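# Set the delivery bag upright on the tabletop

## Task

Get the delivery bag standing upright on the table, while every other item stays inside the basket.

## Robot and tools

Robot: two arms in a physics sim. left_arm carries a five-finger left hand (mirror image); right_arm carries a right hand. Base poses in the scene frame: left_arm (-0.026, +0.317, +0.047) m, quat_wxyz (+1.000, 0, 0, 0); right_arm (+0.004, -0.246, +0.034) m, quat_wxyz (+1.000, 0, 0, +0.018). A fixed post stands on the floor behind the arms. Loose items may get a brief nudge from outside now and then.

Scene frame: origin at table-top height, halfway between the two nominal bases; +x forward over the table, +y toward left_arm, +z up. Camera image sides do not match arm names. Reported end_effector_position (m) and end_effector_quat_wxyz are in this frame and may be off by a few cm.

Hand point: a point fixed to the palm, 0.05 m in front of it and 0.15 m from the wrist mount along the fingers. Its +z runs along straight fingers, +y out of the palm, +x across the palm away from the thumb on the right hand, toward the thumb on the left. Straight fingers reach 0.06-0.07 m past the point, their centre lines 0.06 m behind it (-y). Across the palm the hand spans 0.08 m on the little-finger side; on the thumb side 0.02 m if the thumb is turned in front, else up to 0.09 m. A wrist bracket on the little-finger side sticks out 0.10 m across and as far as the point along +y; it can strike things.

One row = 28 numbers, each in [-1, 1], always for both arms: left dx, dy, dz, rx, ry, rz; left thumb_turn, thumb_bend, index, middle, ring, little; left force_limit, speed; then the same 14 for the right arm. The six pose numbers are offsets, not poses: measured from that arm's Hand target at the start of the action or move, along that Hand target's own axes; 1.0 = 0.6 m or 180 degrees; rx, ry, rz form one rotation vector. All rows of one action count from the same start, so repeating an offset in a new call moves further. Six zeros asks nothing new of that arm. Hand motor numbers are absolute targets: -1 open (thumb beside palm / straight; fingers straight), +1 closed (thumb across palm / bent; fingers curled). force_limit maps -1..+1 to about 0..10 N at the fingertip (0..15 N for the two thumb motors). speed: near zero at -1, full at +0.48 and above; full travel takes 0.49 s. Hand numbers are always applied: to leave a hand alone, resend the last eight you sent it; if none sent yet, use its hand_measured, hand_force_limit and hand_speed.

execute_actions(actions, cameras): actions is a list of actions, each up to 15 rows at 1/30 s per row (a short table holds its last row to step 15), 0.5 s per action. Empty actions returns images. cameras: names, ["all"], or []; an unknown name voids the call.

move(target, speed, blend, blocking, cameras): target is one 28-number row or a list of up to 15; every target's offsets count from the Hand targets at move start, not from the previous target. speed in m/s, 0.002 to 4.3, default 0.25 (turns up to twice that in rad/s), one value or one per target. blend in m rounds corners; 0 stops at each target. All paths finish together, capped at 10 s. Paths ignore obstacles and the other arm; faster moves hit harder and stray more. blocking=false returns after about 0.5 s while motion continues. The result adds a move: line (done, off_target, moving, held, fault; limits=paced means clipped, limits=held means steps withheld).

wait(seconds 0-3600) lets time pass, sending nothing. stop brakes a running move. zoom_image(camera, region [x0, y0, x1, y1] pixels, at most 504x504) enlarges part of the newest image of that camera. show_instructions shows the two reference images. finished_scene(scene=1) ends irreversibly.

Cameras: cam_head_left, cam_head_right, cam_high, cam_low, cam_left_wrist, cam_right_wrist, each 896x504.

Control quirks: each step, commanded orientation is limited to 40 degrees from measured. Hands often rest 1-3 cm (up to 5) short, usually low; that is not contact. The next execute_actions call re-requests the Hand target; if still short, send the gap as an offset. To end a push into something, command back past the hand point. Near the waist axis a small hand move can swing the arm.

Grasping: thumb turned fully in front encloses 0.035-0.065 m objects, handles down to 0.025 m; thumb tip against index pad pinches light items up to 0.08 m. Close at speed -0.94 or lower for a gentle grip. To grip harder, raise force_limit and send a target more closed than hand_measured; to loosen, send one more open. Result fields per hand: hand_measured (position on target scale), hand_stopped_by (moving, target, force, stalled, fault), hand_load_n (N at fingertip, positive pushing open; near 0 means grip lost), hand_force_limit, hand_speed. Also joint positions, velocities, torques, motor temperatures.

Joint ranges (rad): waist -2.880..2.880, shoulder 0..3.142, elbow 0..3.019 (straight 2.964), wrist pitch -1.693..1.571, wrist yaw -1.571..1.571, wrist roll -2.094..2.094.

Avoid: dropping or releasing moving items, slamming or ramming, hard pushes, overloading fingers, arms pressing on each other or one hand gripping the other's fingers, anything leaving the table (fails the task). Holding loads or stretched arms heats motors: MOTOR HOT at 85 C, and at 100 C the arm goes limp for 30-60 s. The bag must stay upright after release.

Each tool is called after ">>>" as name(argument=value, ...) on one line, values as JSON.

Reference images:

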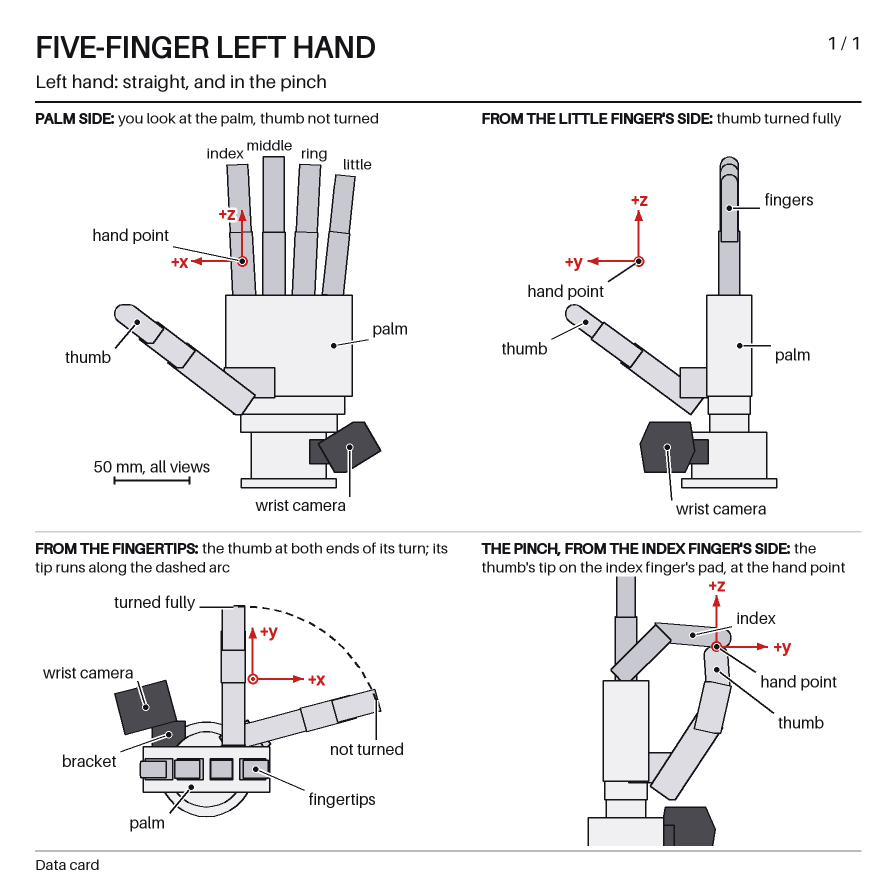

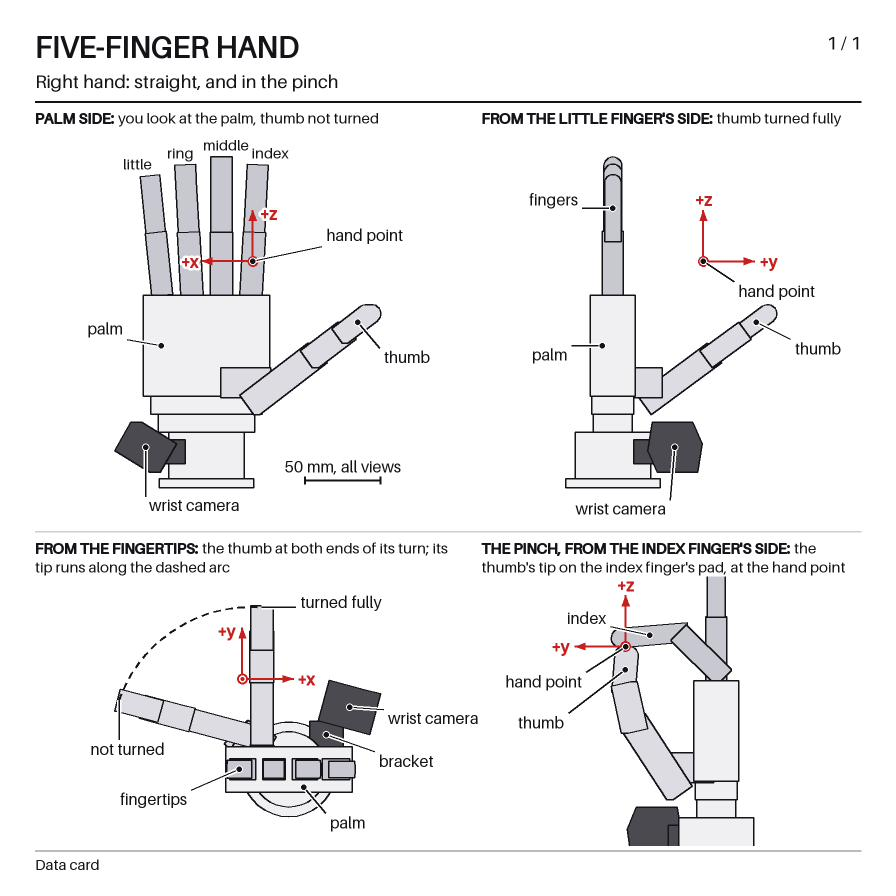

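## Session

>>> execute_actions(actions=[])

Scene clock: 0.00 s.
left_arm: end_effector_position=(+0.3333, +0.1900, +0.2912) hand_measured=(-1.000, -1.000, -1.000, -1.000, -1.000, -1.000) hand_load_n=(+0.0, +0.0, +0.0, +0.0, +0.0, +0.0) hand_stopped_by=(target, target, target, target, target, target) hand_force_limit=0.00 hand_speed=-0.80 end_effector_quat_wxyz=(-0.045, -0.256, +0.965, -0.030) | right_arm: end_effector_position=(+0.6457, -0.5421, +0.2246) hand_measured=(-1.000, -1.000, -1.000, -1.000, -1.000, -1.000) hand_load_n=(+0.0, +0.0, +0.0, +0.0, +0.0, +0.0) hand_stopped_by=(target, target, target, target, target, target) hand_force_limit=0.00 hand_speed=-0.80 end_effector_quat_wxyz=(+0.656, -0.616, +0.381, -0.213)
Joint positions: left_arm=[-0.331 1.535 1.531 -1.608 0.099 0.725] | right_arm=[-0.748 2.1 1.697 0.096 -1.408 -0.064]
Joint velocities: within noise
Joint torques (N m): no reading
Motor temperatures (°C): left_arm=[33 33 29 27 29 30] | right_arm=[33 31 30 30 30 31]
Heat: left arm: hottest waist 33 °C; right arm: hottest waist 33 °C.
Hand target: left_arm +0.3382, +0.1884, +0.2956; -0.039, -0.255, +0.966, -0.034 | right_arm +0.6496, -0.5455, +0.2437; +0.653, -0.622, +0.367, -0.229

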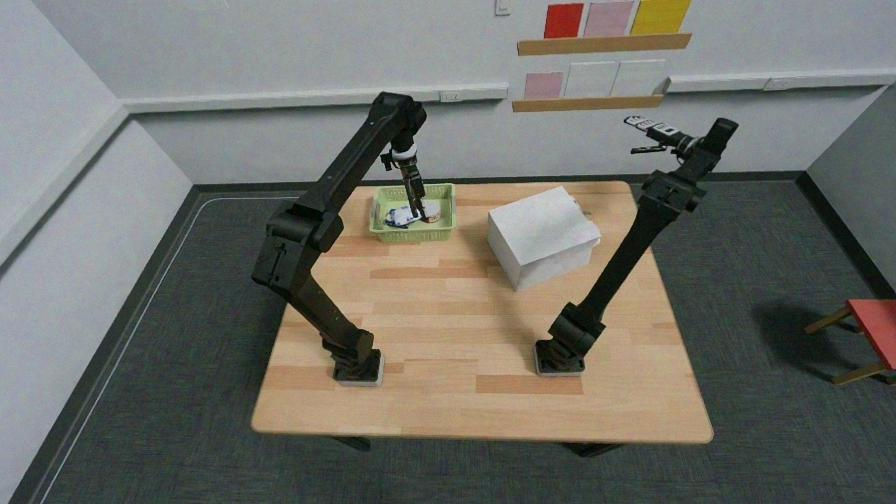

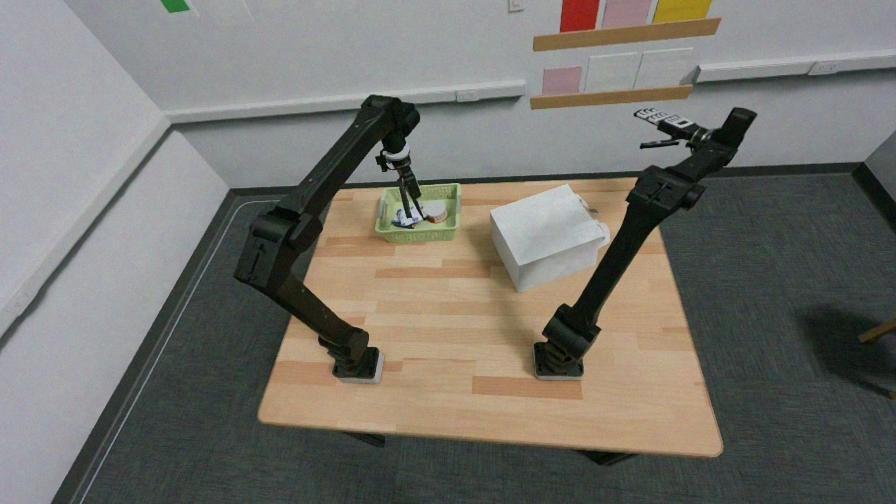

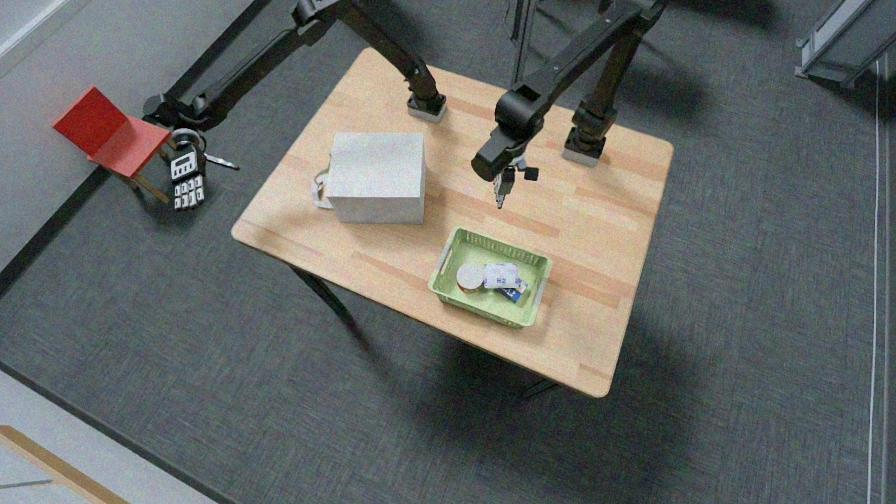

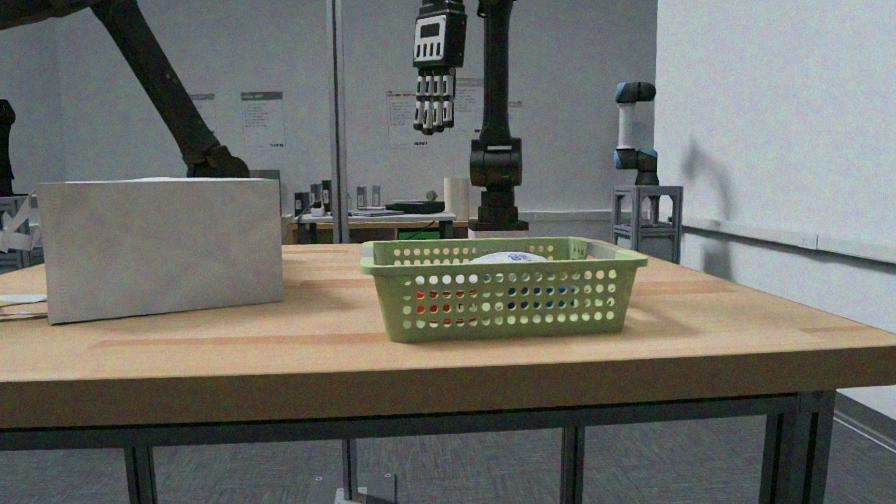

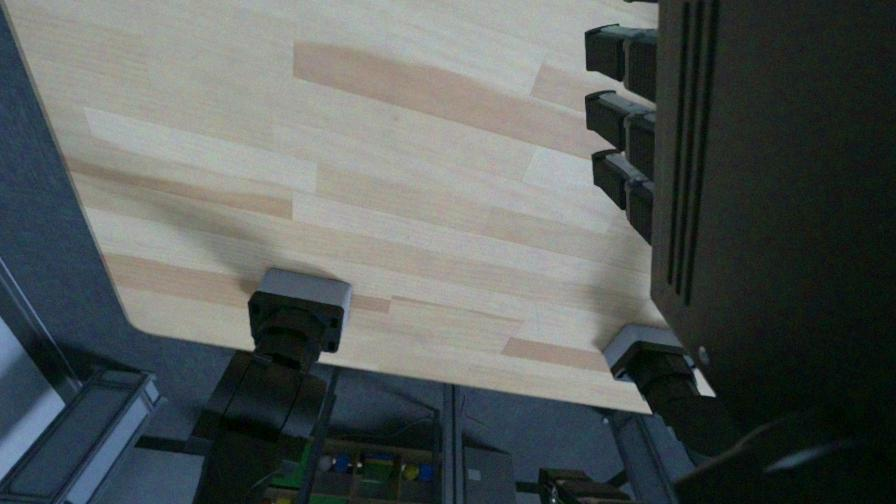

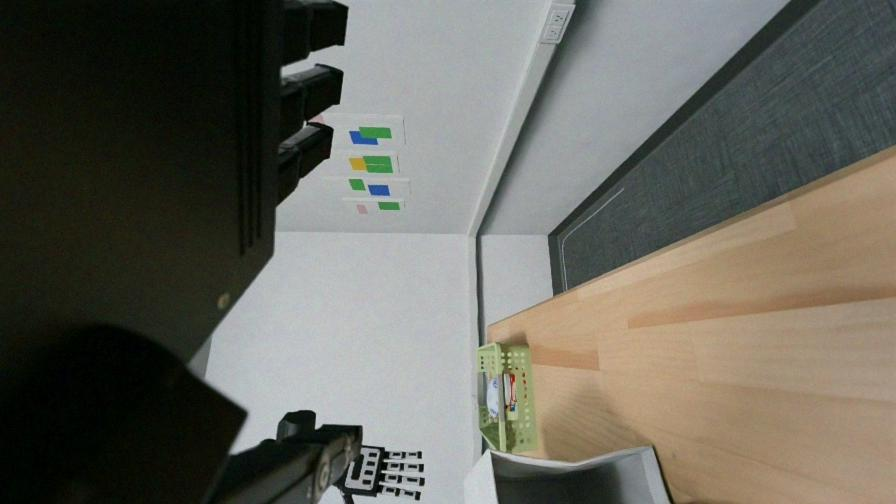

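>>> zoom_image(camera="cam_high", region=[230, 40, 600, 400])

>>> zoom_image(camera="cam_low", region=[0, 100, 400, 400])

>>> zoom_image(camera="cam_head_right", region=[400, 100, 760, 400])

>>> zoom_image(camera="cam_right_wrist", region=[440, 300, 840, 504])

>>> zoom_image(camera="cam_head_left", region=[400, 100, 760, 400])

Scaled by 1.362 from the camera's image (finer frame: 1280x720).

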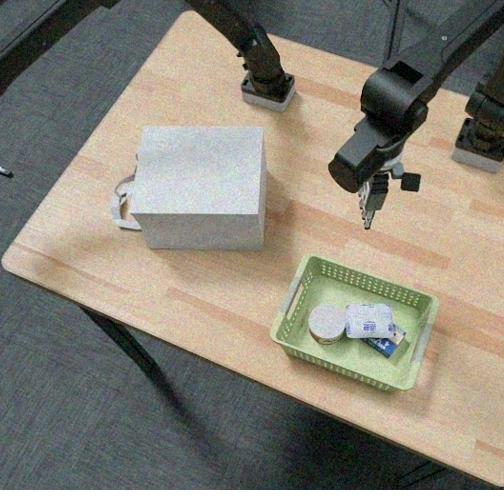

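Scaled by 1.260 from the camera's image (finer frame: 1280x720).

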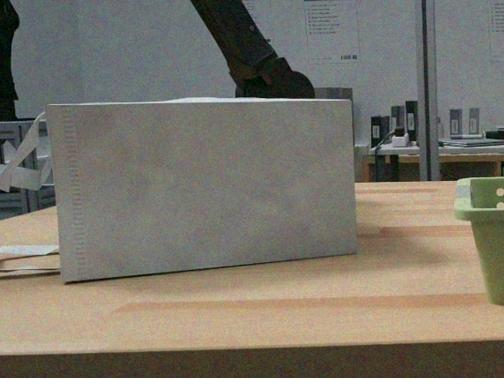

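Scaled by 1.400 from the camera's image (finer frame: 1280x720).

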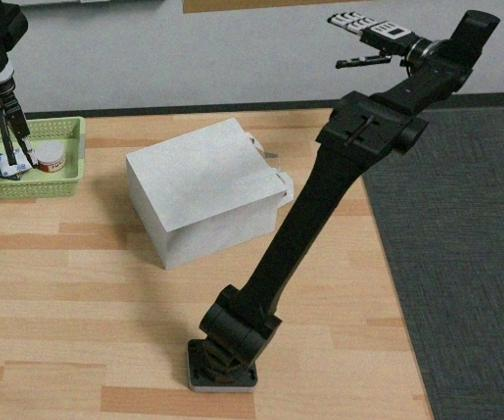

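Scaled by 1.260 from the camera's image (finer frame: 1280x720).

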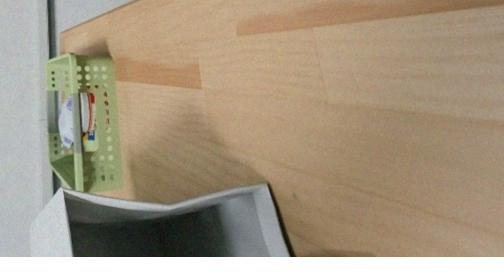

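Scaled by 1.400 from the camera's image (finer frame: 1280x720).

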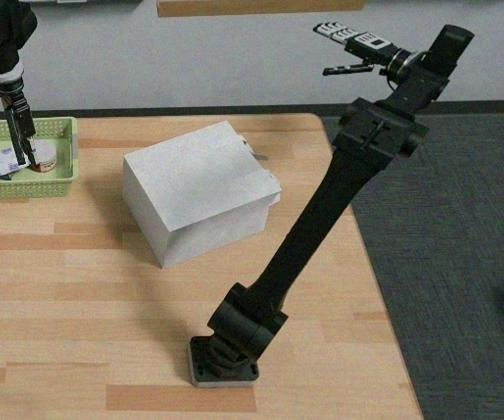

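>>> zoom_image(camera="cam_low", region=[0, 160, 140, 340])

>>> zoom_image(camera="cam_high", region=[290, 120, 440, 240])

>>> zoom_image(camera="cam_head_right", region=[480, 170, 640, 300])

>>> zoom_image(camera="cam_head_left", region=[470, 170, 630, 300])

>>> zoom_image(camera="cam_right_wrist", region=[450, 420, 700, 504])

Scaled by 2.800 from the camera's image (finer frame: 1280x720).

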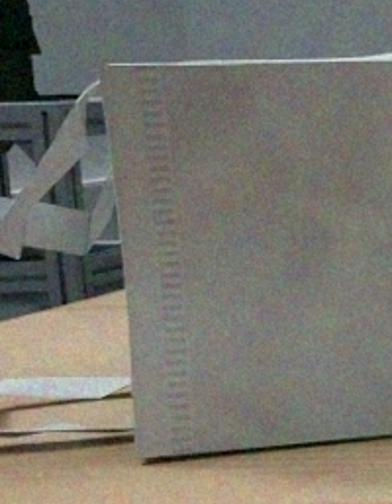

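Scaled by 3.360 from the camera's image (finer frame: 1280x720).

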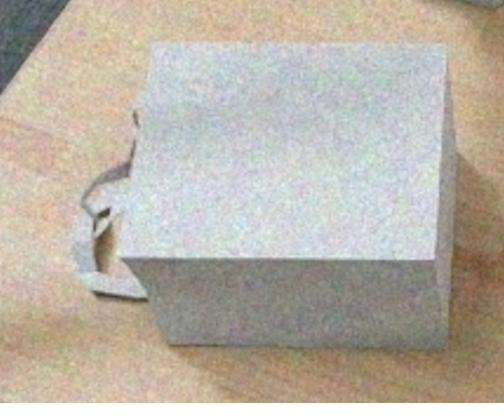

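Scaled by 3.150 from the camera's image (finer frame: 1280x720).

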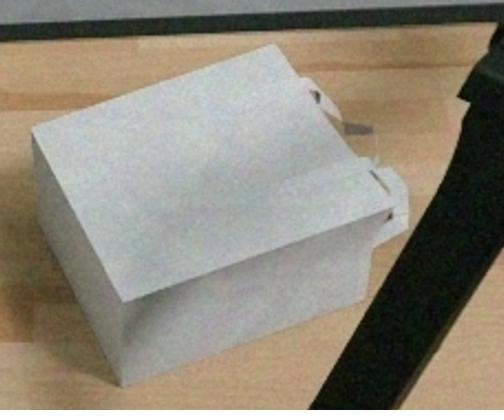

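Scaled by 3.150 from the camera's image (finer frame: 1280x720).

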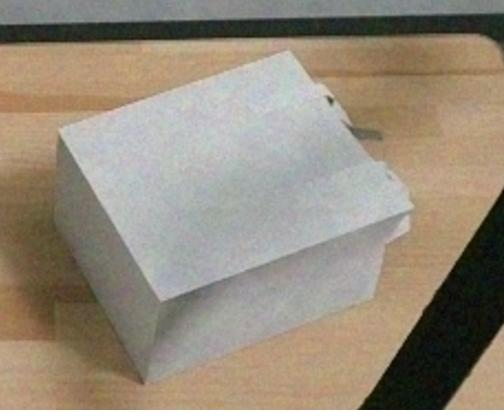

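Scaled by 2.016 from the camera's image (finer frame: 1280x720).

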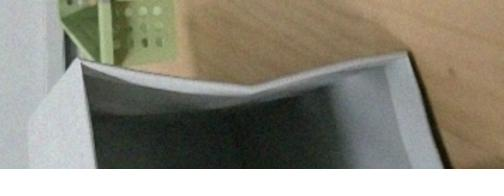

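>>> move(target=[0,0,0,0,0,0,-1,-1,-1,-1,-1,-1,0,-0.8,-0.245,-0.108,-0.149,-0.27,0.466,0.422,-1,-1,-1,-1,-1,-1,0,-0.8], speed=0.15, cameras=["all"])

Scene clock: 46.57 s.
left_arm: end_effector_position=(+0.3333, +0.1900, +0.2912) hand_measured=(-1.000, -1.000, -1.000, -1.000, -1.000, -1.000) hand_load_n=(+0.5, +0.0, +0.0, +0.0, -0.5, +0.0) hand_stopped_by=(target, target, target, target, target, target) hand_force_limit=0.00 hand_speed=-0.80 end_effector_quat_wxyz=(-0.045, -0.256, +0.965, -0.030) | right_arm: end_effector_position=(+0.5012, -0.5075, +0.3179) hand_measured=(-1.000, -1.000, -1.000, -1.000, -1.000, -1.000) hand_load_n=(+0.0, +0.0, +0.0, +0.0, +0.0, +0.0) hand_stopped_by=(target, target, target, target, target, target) hand_force_limit=0.00 hand_speed=-0.80 end_effector_quat_wxyz=(+0.037, -0.183, +0.982, -0.024)
Joint positions: left_arm=[-0.331 1.535 1.531 -1.608 0.099 0.725] | right_arm=[-0.631 1.857 2.062 -1.691 -0.017 0.608]
Joint torques (N m): left_arm=[0.21 -13.8 8.68 -0.05 0.08 -0.04] | right_arm=[0.15 -17.55 9.77 -0.09 0.08 0.11]
Heat: left arm: hottest shoulder 34 °C; right arm: hottest shoulder 35 °C.
Hand target: left_arm +0.3382, +0.1884, +0.2956; -0.039, -0.255, +0.966, -0.034 | right_arm +0.4996, -0.5000, +0.3397; -0.001, -0.187, +0.982, +0.000
Off the commanded pose: left_arm 0.007 m, 1 deg | right_arm 0.023 m, 5 deg.
joint sent to its limit (right arm) — joint 4 (wrist pitch), lower limit. The joint targets are off in orientation, not in position.
move: off_target (right_arm)

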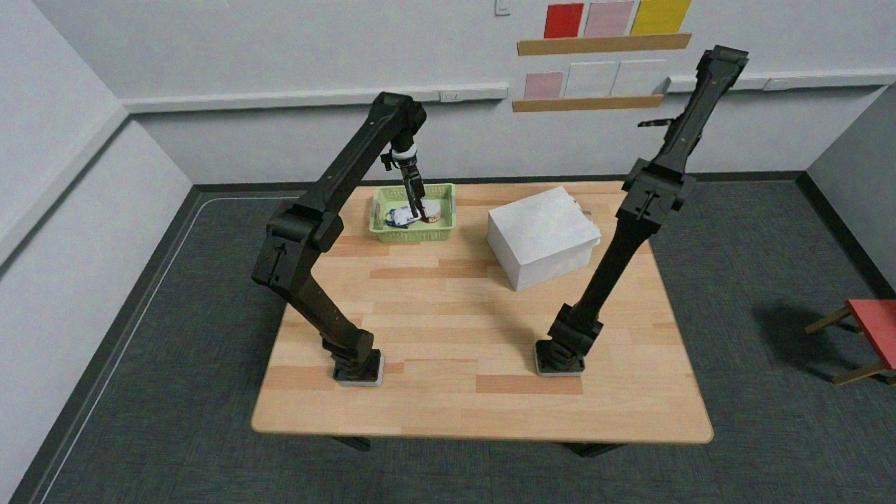

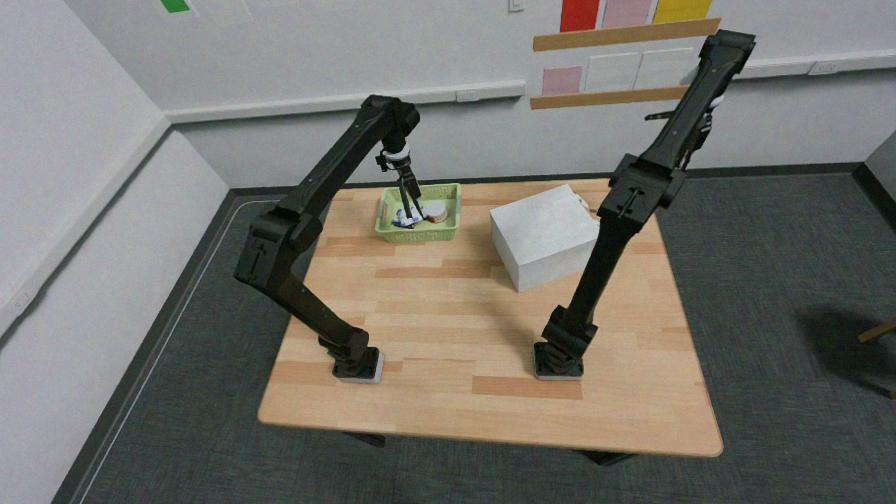

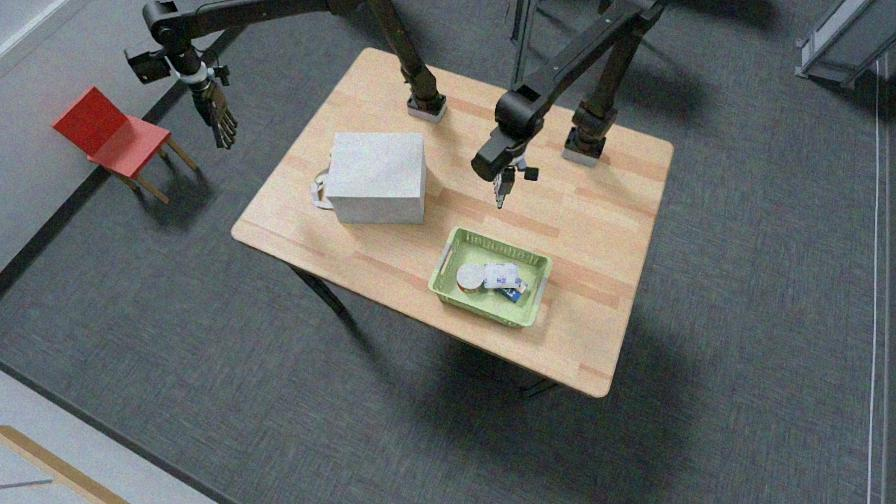

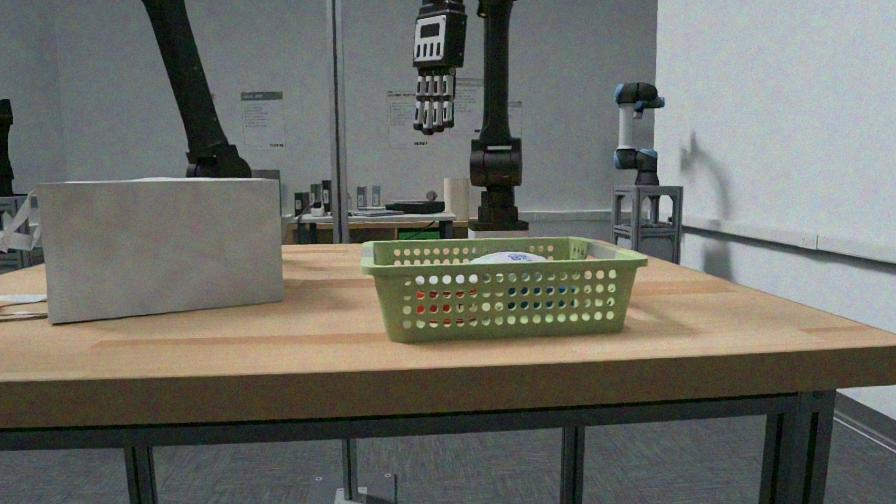

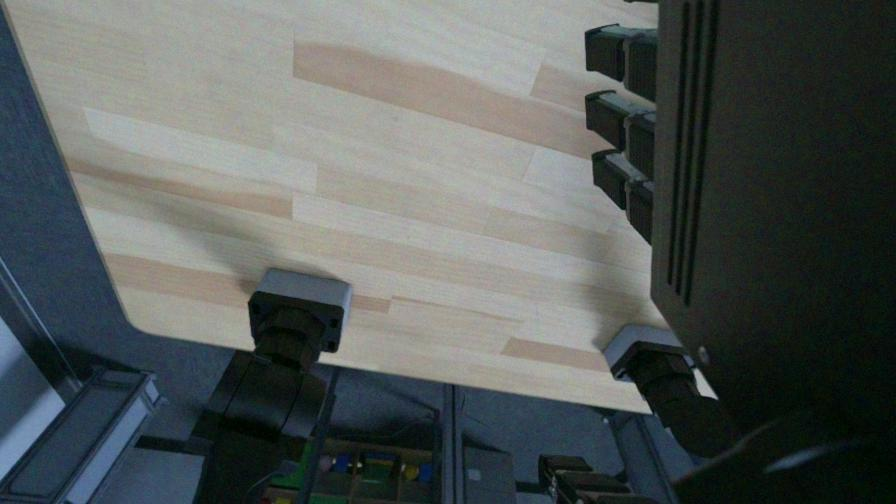

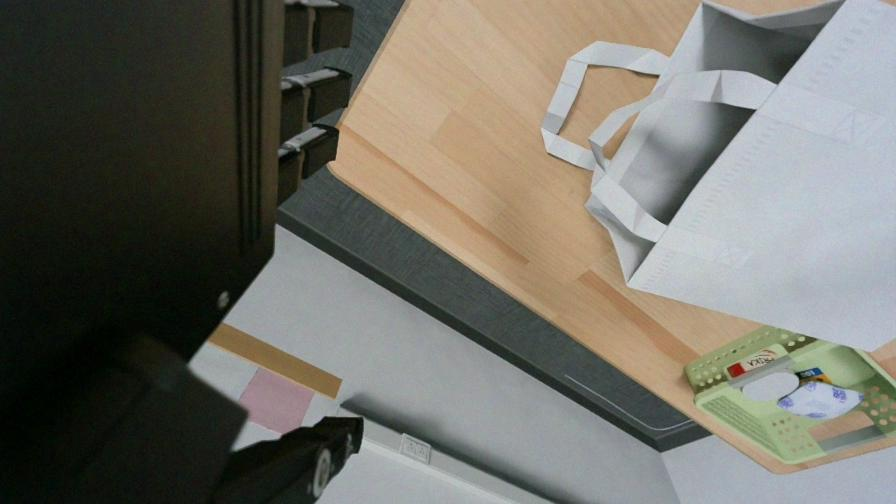

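>>> zoom_image(camera="cam_right_wrist", region=[520, 0, 896, 320])

Scaled by 1.340 from the camera's image (finer frame: 1280x720).

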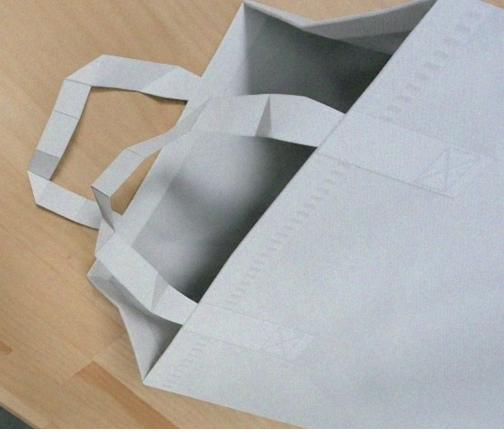

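>>> zoom_image(camera="cam_high", region=[300, 140, 360, 220])

>>> zoom_image(camera="cam_low", region=[0, 170, 80, 330])

>>> zoom_image(camera="cam_head_left", region=[550, 180, 620, 260])

Scaled by 6.300 from the camera's image (finer frame: 1280x720).

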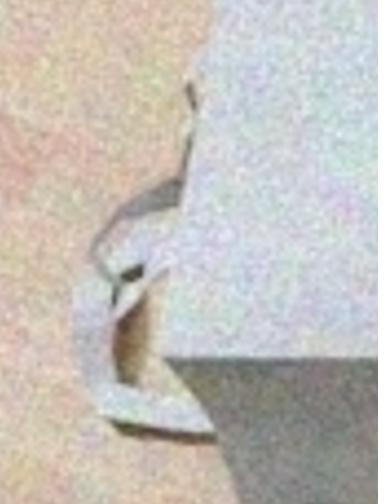

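Scaled by 3.150 from the camera's image (finer frame: 1280x720).

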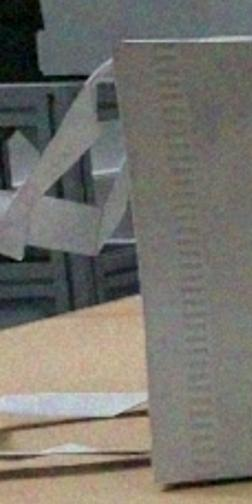

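Scaled by 6.300 from the camera's image (finer frame: 1280x720).

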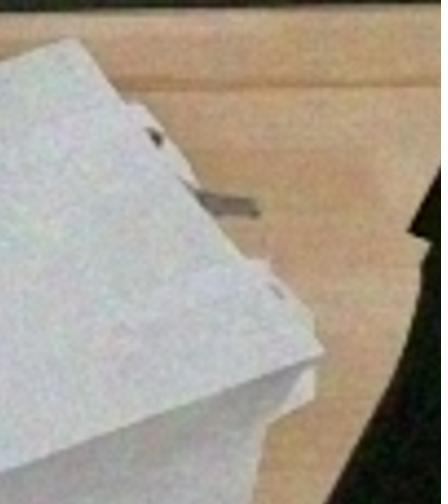

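>>> zoom_image(camera="cam_high", region=[160, 30, 280, 180])

Scaled by 3.360 from the camera's image (finer frame: 1280x720).

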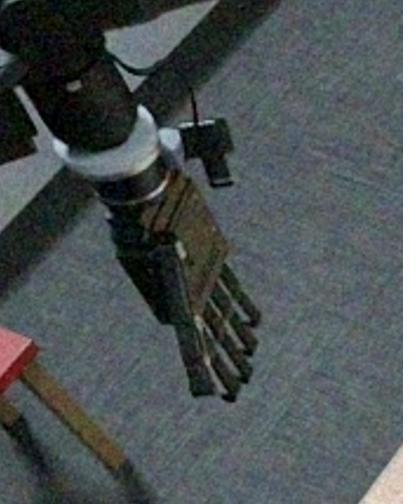

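>>> move(target=[0,0,0,0,0,0,-1,-1,-1,-1,-1,-1,0,-0.8,-0.0247,0.1695,0.2167,0,0,0,-1,-1,-1,-1,-1,-1,0,-0.8], speed=0.12, cameras=["cam_head_left","cam_high","cam_low","cam_right_wrist"])

Scene clock: 78.60 s.
left_arm: end_effector_position=(+0.3333, +0.1900, +0.2912) hand_measured=(-1.000, -1.000, -1.000, -1.000, -1.000, -1.000) hand_load_n=(+0.0, +0.0, +0.0, +0.0, +0.0, +0.0) hand_stopped_by=(target, target, target, target, target, target) hand_force_limit=0.00 hand_speed=-0.80 end_effector_quat_wxyz=(-0.045, -0.256, +0.965, -0.030) | right_arm: end_effector_position=(+0.4733, -0.4008, +0.1963) hand_measured=(-1.000, -1.000, -1.000, -1.000, -1.000, -1.000) hand_load_n=(+0.0, +0.0, +0.0, +0.0, +0.0, +0.0) hand_stopped_by=(target, target, target, target, target, target) hand_force_limit=0.00 hand_speed=-0.80 end_effector_quat_wxyz=(-0.017, -0.190, +0.982, +0.015)
Joint positions: left_arm=[-0.331 1.535 1.531 -1.608 0.099 0.725] | right_arm=[-0.483 1.731 1.562 -1.445 -0.004 0.741]
Joint torques (N m): left_arm=[0.21 -13.8 8.66 -0.05 0.08 -0.04] | right_arm=[-0.21 -15.79 8.25 0.58 0.11 0.13]
Motor temperatures (°C): left_arm=[33 34 34 27 29 29] | right_arm=[33 36 34 29 30 31]
Heat: left arm: hottest shoulder 34 °C; right arm: hottest shoulder 36 °C.
Hand target: left_arm +0.3382, +0.1884, +0.2956; -0.039, -0.255, +0.966, -0.034 | right_arm +0.4759, -0.3998, +0.2097; -0.001, -0.187, +0.982, +0.000
Off the commanded pose: left_arm 0.007 m, 1 deg | right_arm 0.014 m, 2 deg.
move: off_target (right_arm)

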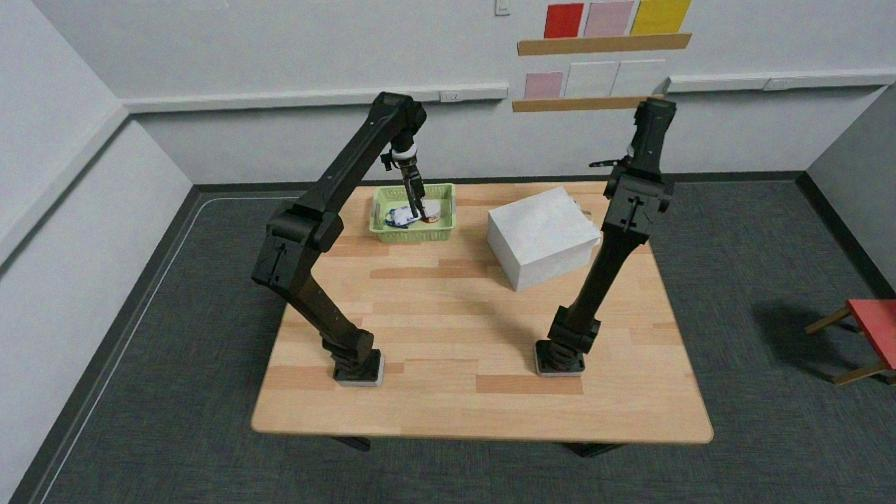

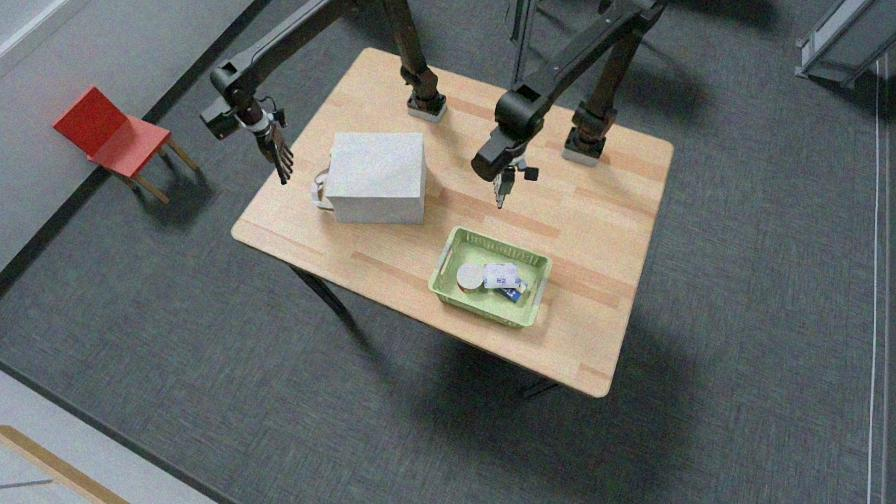

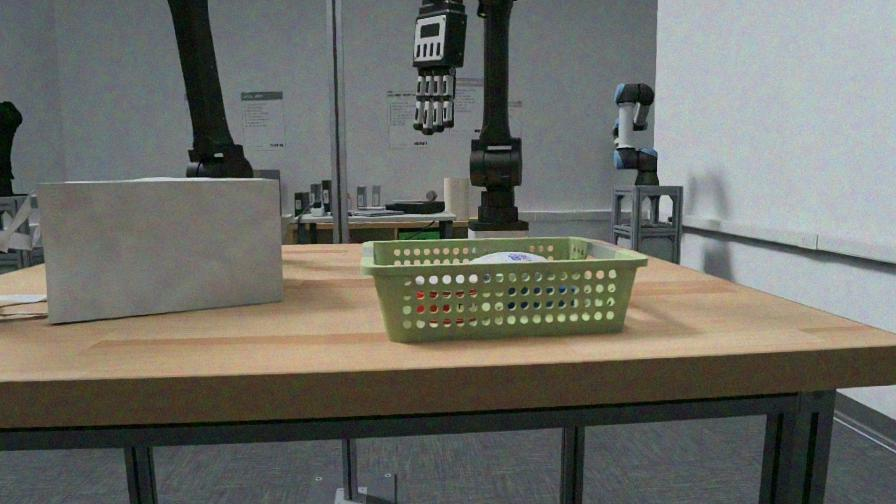

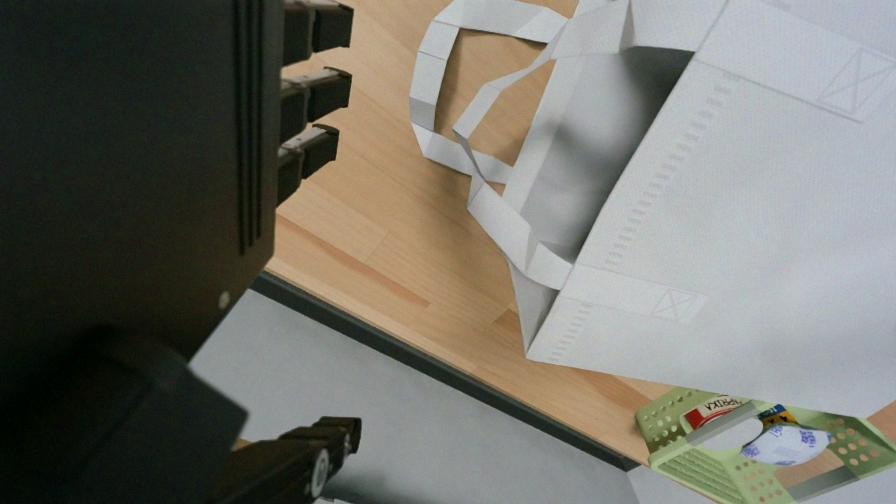

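>>> zoom_image(camera="cam_right_wrist", region=[270, 0, 640, 300])

>>> zoom_image(camera="cam_high", region=[230, 90, 370, 230])

Scaled by 1.362 from the camera's image (finer frame: 1280x720).

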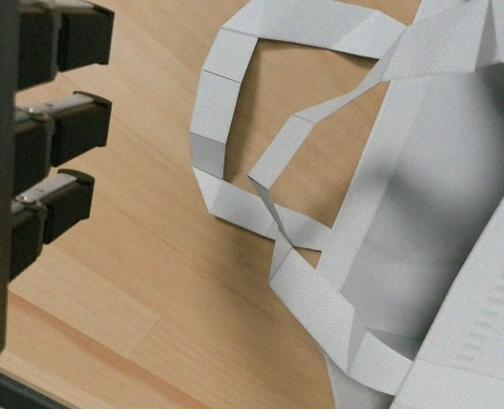

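Scaled by 3.600 from the camera's image (finer frame: 1280x720).

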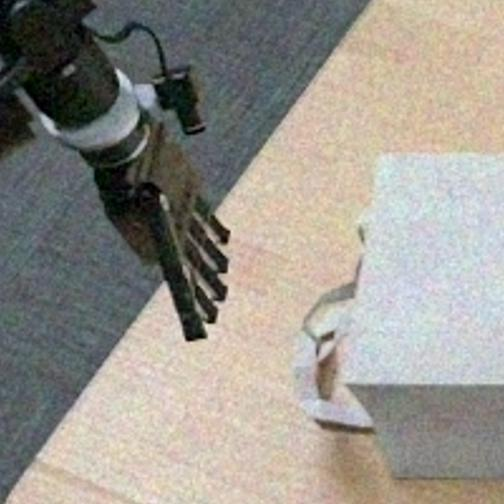

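>>> move(target=[0,0,0,0,0,0,-1,-1,-1,-1,-1,-1,0,-0.8,0.0083,-0.0167,0.1603,0,0,0,-1,-1,-0.5,-0.5,-0.5,-0.5,-0.5,-0.5], speed=0.08, cameras=["cam_head_left","cam_high","cam_low","cam_right_wrist"])

Scene clock: 102.60 s.
left_arm: end_effector_position=(+0.3333, +0.1900, +0.2912) hand_measured=(-1.000, -1.000, -1.000, -1.000, -1.000, -1.000) hand_load_n=(+0.0, +0.0, +0.0, +0.0, +0.0, +0.0) hand_stopped_by=(target, target, target, target, target, target) hand_force_limit=0.00 hand_speed=-0.80 end_effector_quat_wxyz=(-0.045, -0.256, +0.965, -0.030) | right_arm: end_effector_position=(+0.4751, -0.4053, +0.1185) hand_measured=(-1.000, -1.000, -0.500, -0.500, -0.500, -0.500) hand_load_n=(+0.0, -0.5, +0.0, +0.0, +0.0, +0.0) hand_stopped_by=(target, target, target, target, target, target) hand_force_limit=-0.50 hand_speed=-0.50 end_effector_quat_wxyz=(-0.001, -0.186, +0.982, +0.003)
Joint positions: left_arm=[-0.331 1.535 1.531 -1.608 0.099 0.725] | right_arm=[-0.49 1.766 1.401 -1.21 -0.003 0.741]
Joint torques (N m): left_arm=[0.21 -13.74 8.66 -0.05 0.08 -0.04] | right_arm=[-1.38 -13.16 7.86 0.65 0.1 -0.1]
Heat: left arm: hottest shoulder 35 °C; right arm: hottest shoulder 36 °C.
Hand target: left_arm +0.3382, +0.1884, +0.2956; -0.039, -0.255, +0.966, -0.034 | right_arm +0.4748, -0.4110, +0.1136; +0.000, -0.187, +0.982, +0.000
Off the commanded pose: left_arm 0.007 m, 1 deg | right_arm 0.007 m, 0 deg.
move: done

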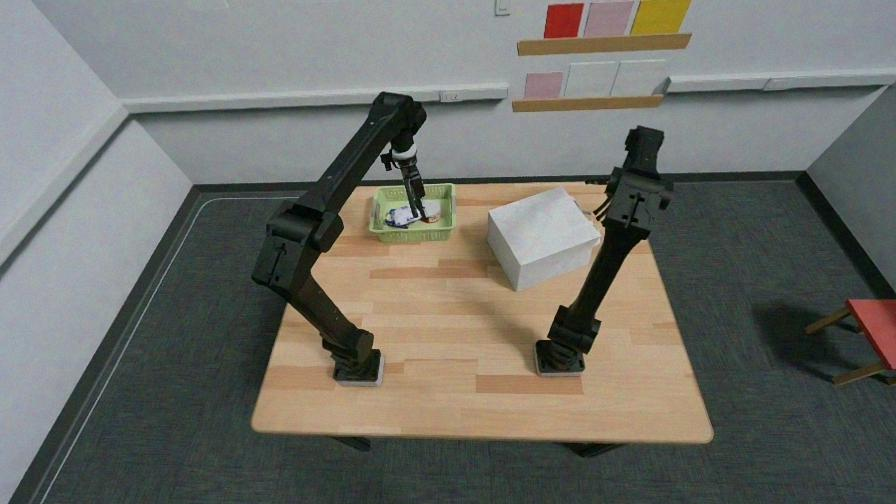

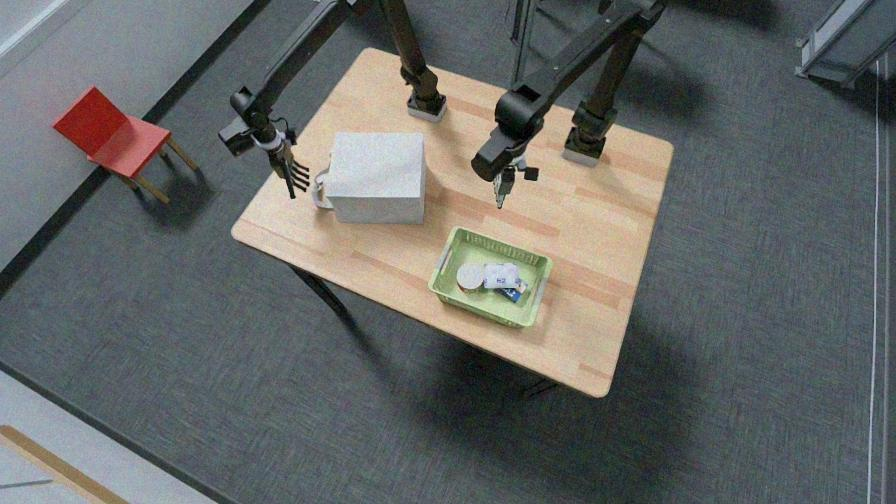

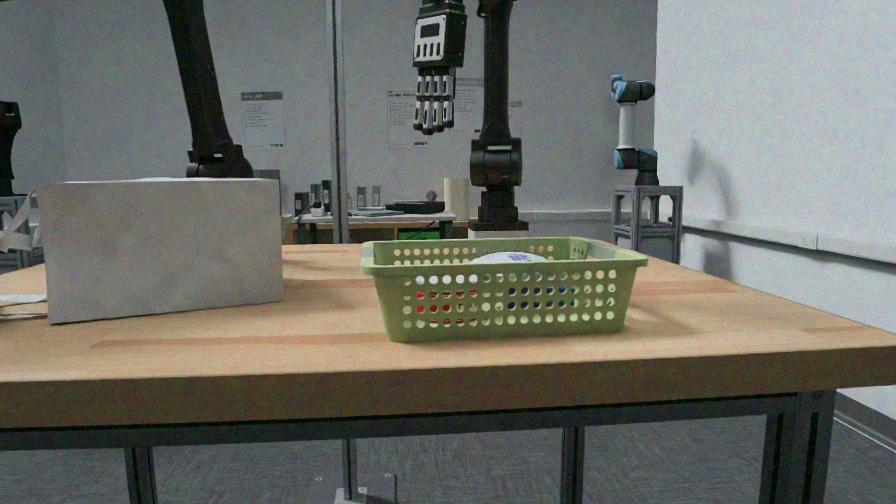

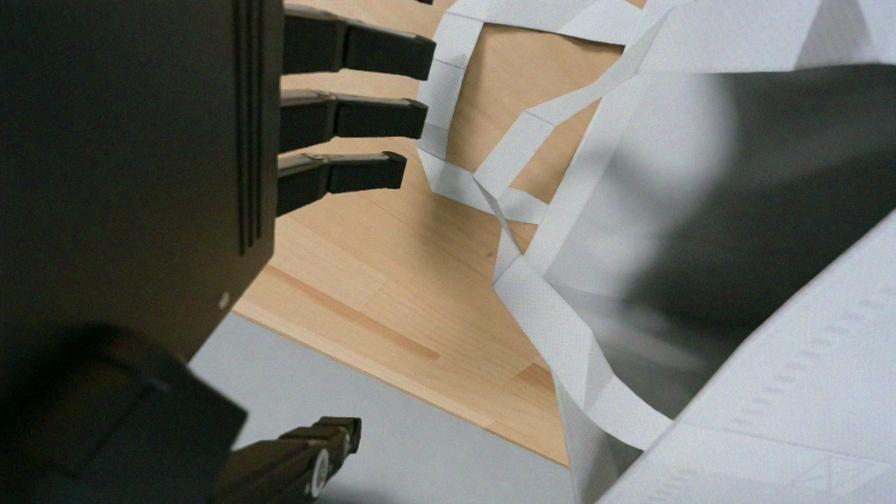

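>>> move(target=[0,0,0,0,0,0,-1,-1,-1,-1,-1,-1,0,-0.8,0,0,0.05,0,0,0,-1,-1,-0.5,-0.5,-0.5,-0.5,-0.5,-0.5], speed=0.06, cameras=["cam_high","cam_low","cam_right_wrist"])

Scene clock: 107.43 s.
left_arm: end_effector_position=(+0.3333, +0.1900, +0.2912) hand_measured=(-1.000, -1.000, -1.000, -1.000, -1.000, -1.000) hand_load_n=(+0.0, +0.0, +0.0, +0.0, +0.0, +0.0) hand_stopped_by=(target, target, target, target, target, target) hand_force_limit=0.00 hand_speed=-0.80 end_effector_quat_wxyz=(-0.045, -0.256, +0.965, -0.030) | right_arm: end_effector_position=(+0.4756, -0.4056, +0.0895) hand_measured=(-1.000, -1.000, -0.500, -0.500, -0.500, -0.500) hand_load_n=(+0.0, +0.0, +0.0, +0.0, +0.0, +0.0) hand_stopped_by=(target, target, target, target, target, target) hand_force_limit=-0.50 hand_speed=-0.50 end_effector_quat_wxyz=(+0.000, -0.186, +0.982, +0.002)
Joint positions: left_arm=[-0.331 1.535 1.531 -1.608 0.099 0.725] | right_arm=[-0.49 1.796 1.36 -1.138 -0.003 0.741]
Joint torques (N m): left_arm=[0.15 -13.8 8.66 -0.05 0.08 -0.04] | right_arm=[-1.38 -13.04 7.56 0.68 0.1 -0.09]
Heat: left arm: hottest shoulder 35 °C; right arm: hottest shoulder 36 °C.
Hand target: left_arm +0.3382, +0.1884, +0.2956; -0.039, -0.255, +0.966, -0.034 | right_arm +0.4747, -0.4110, +0.0836; -0.001, -0.187, +0.982, +0.000
Off the commanded pose: left_arm 0.007 m, 1 deg | right_arm 0.008 m, 0 deg.
move: done

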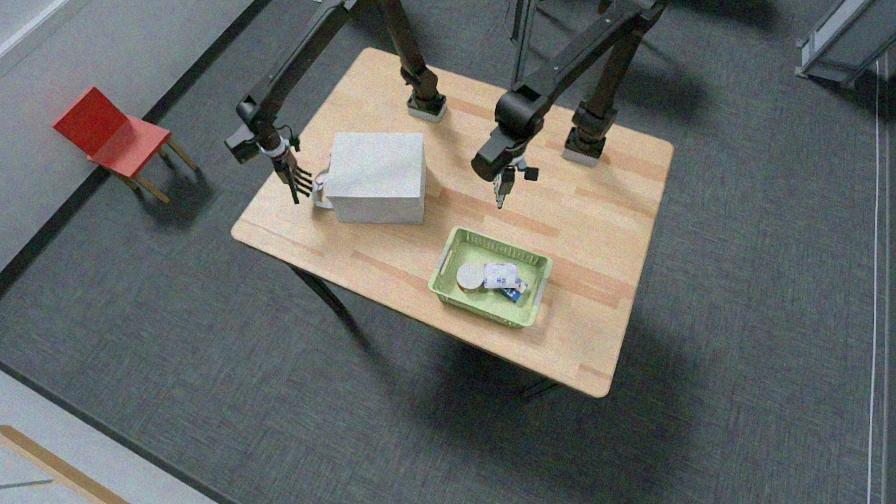

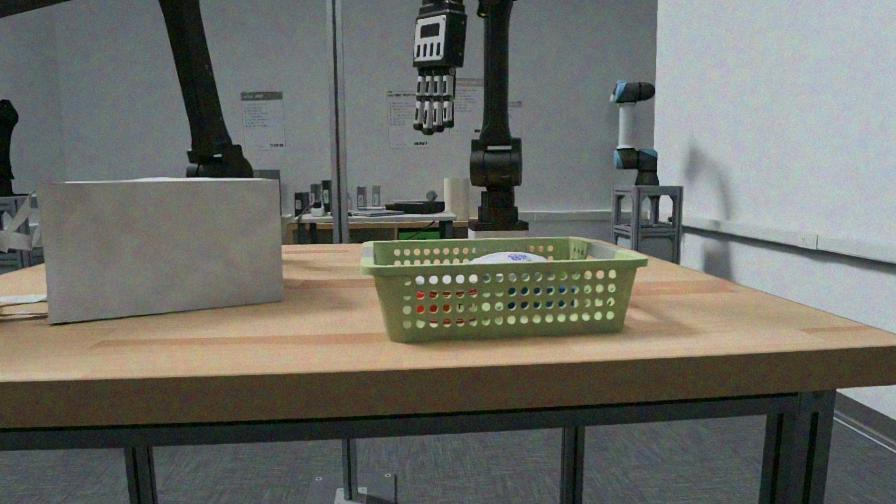

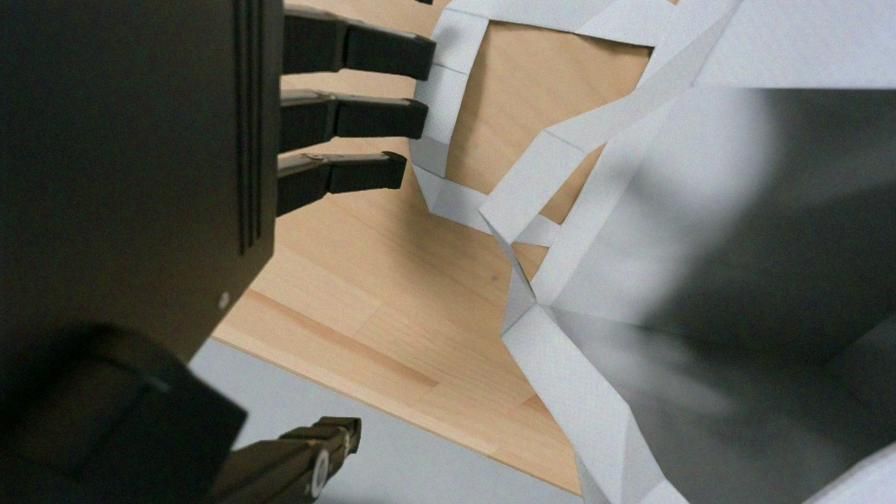

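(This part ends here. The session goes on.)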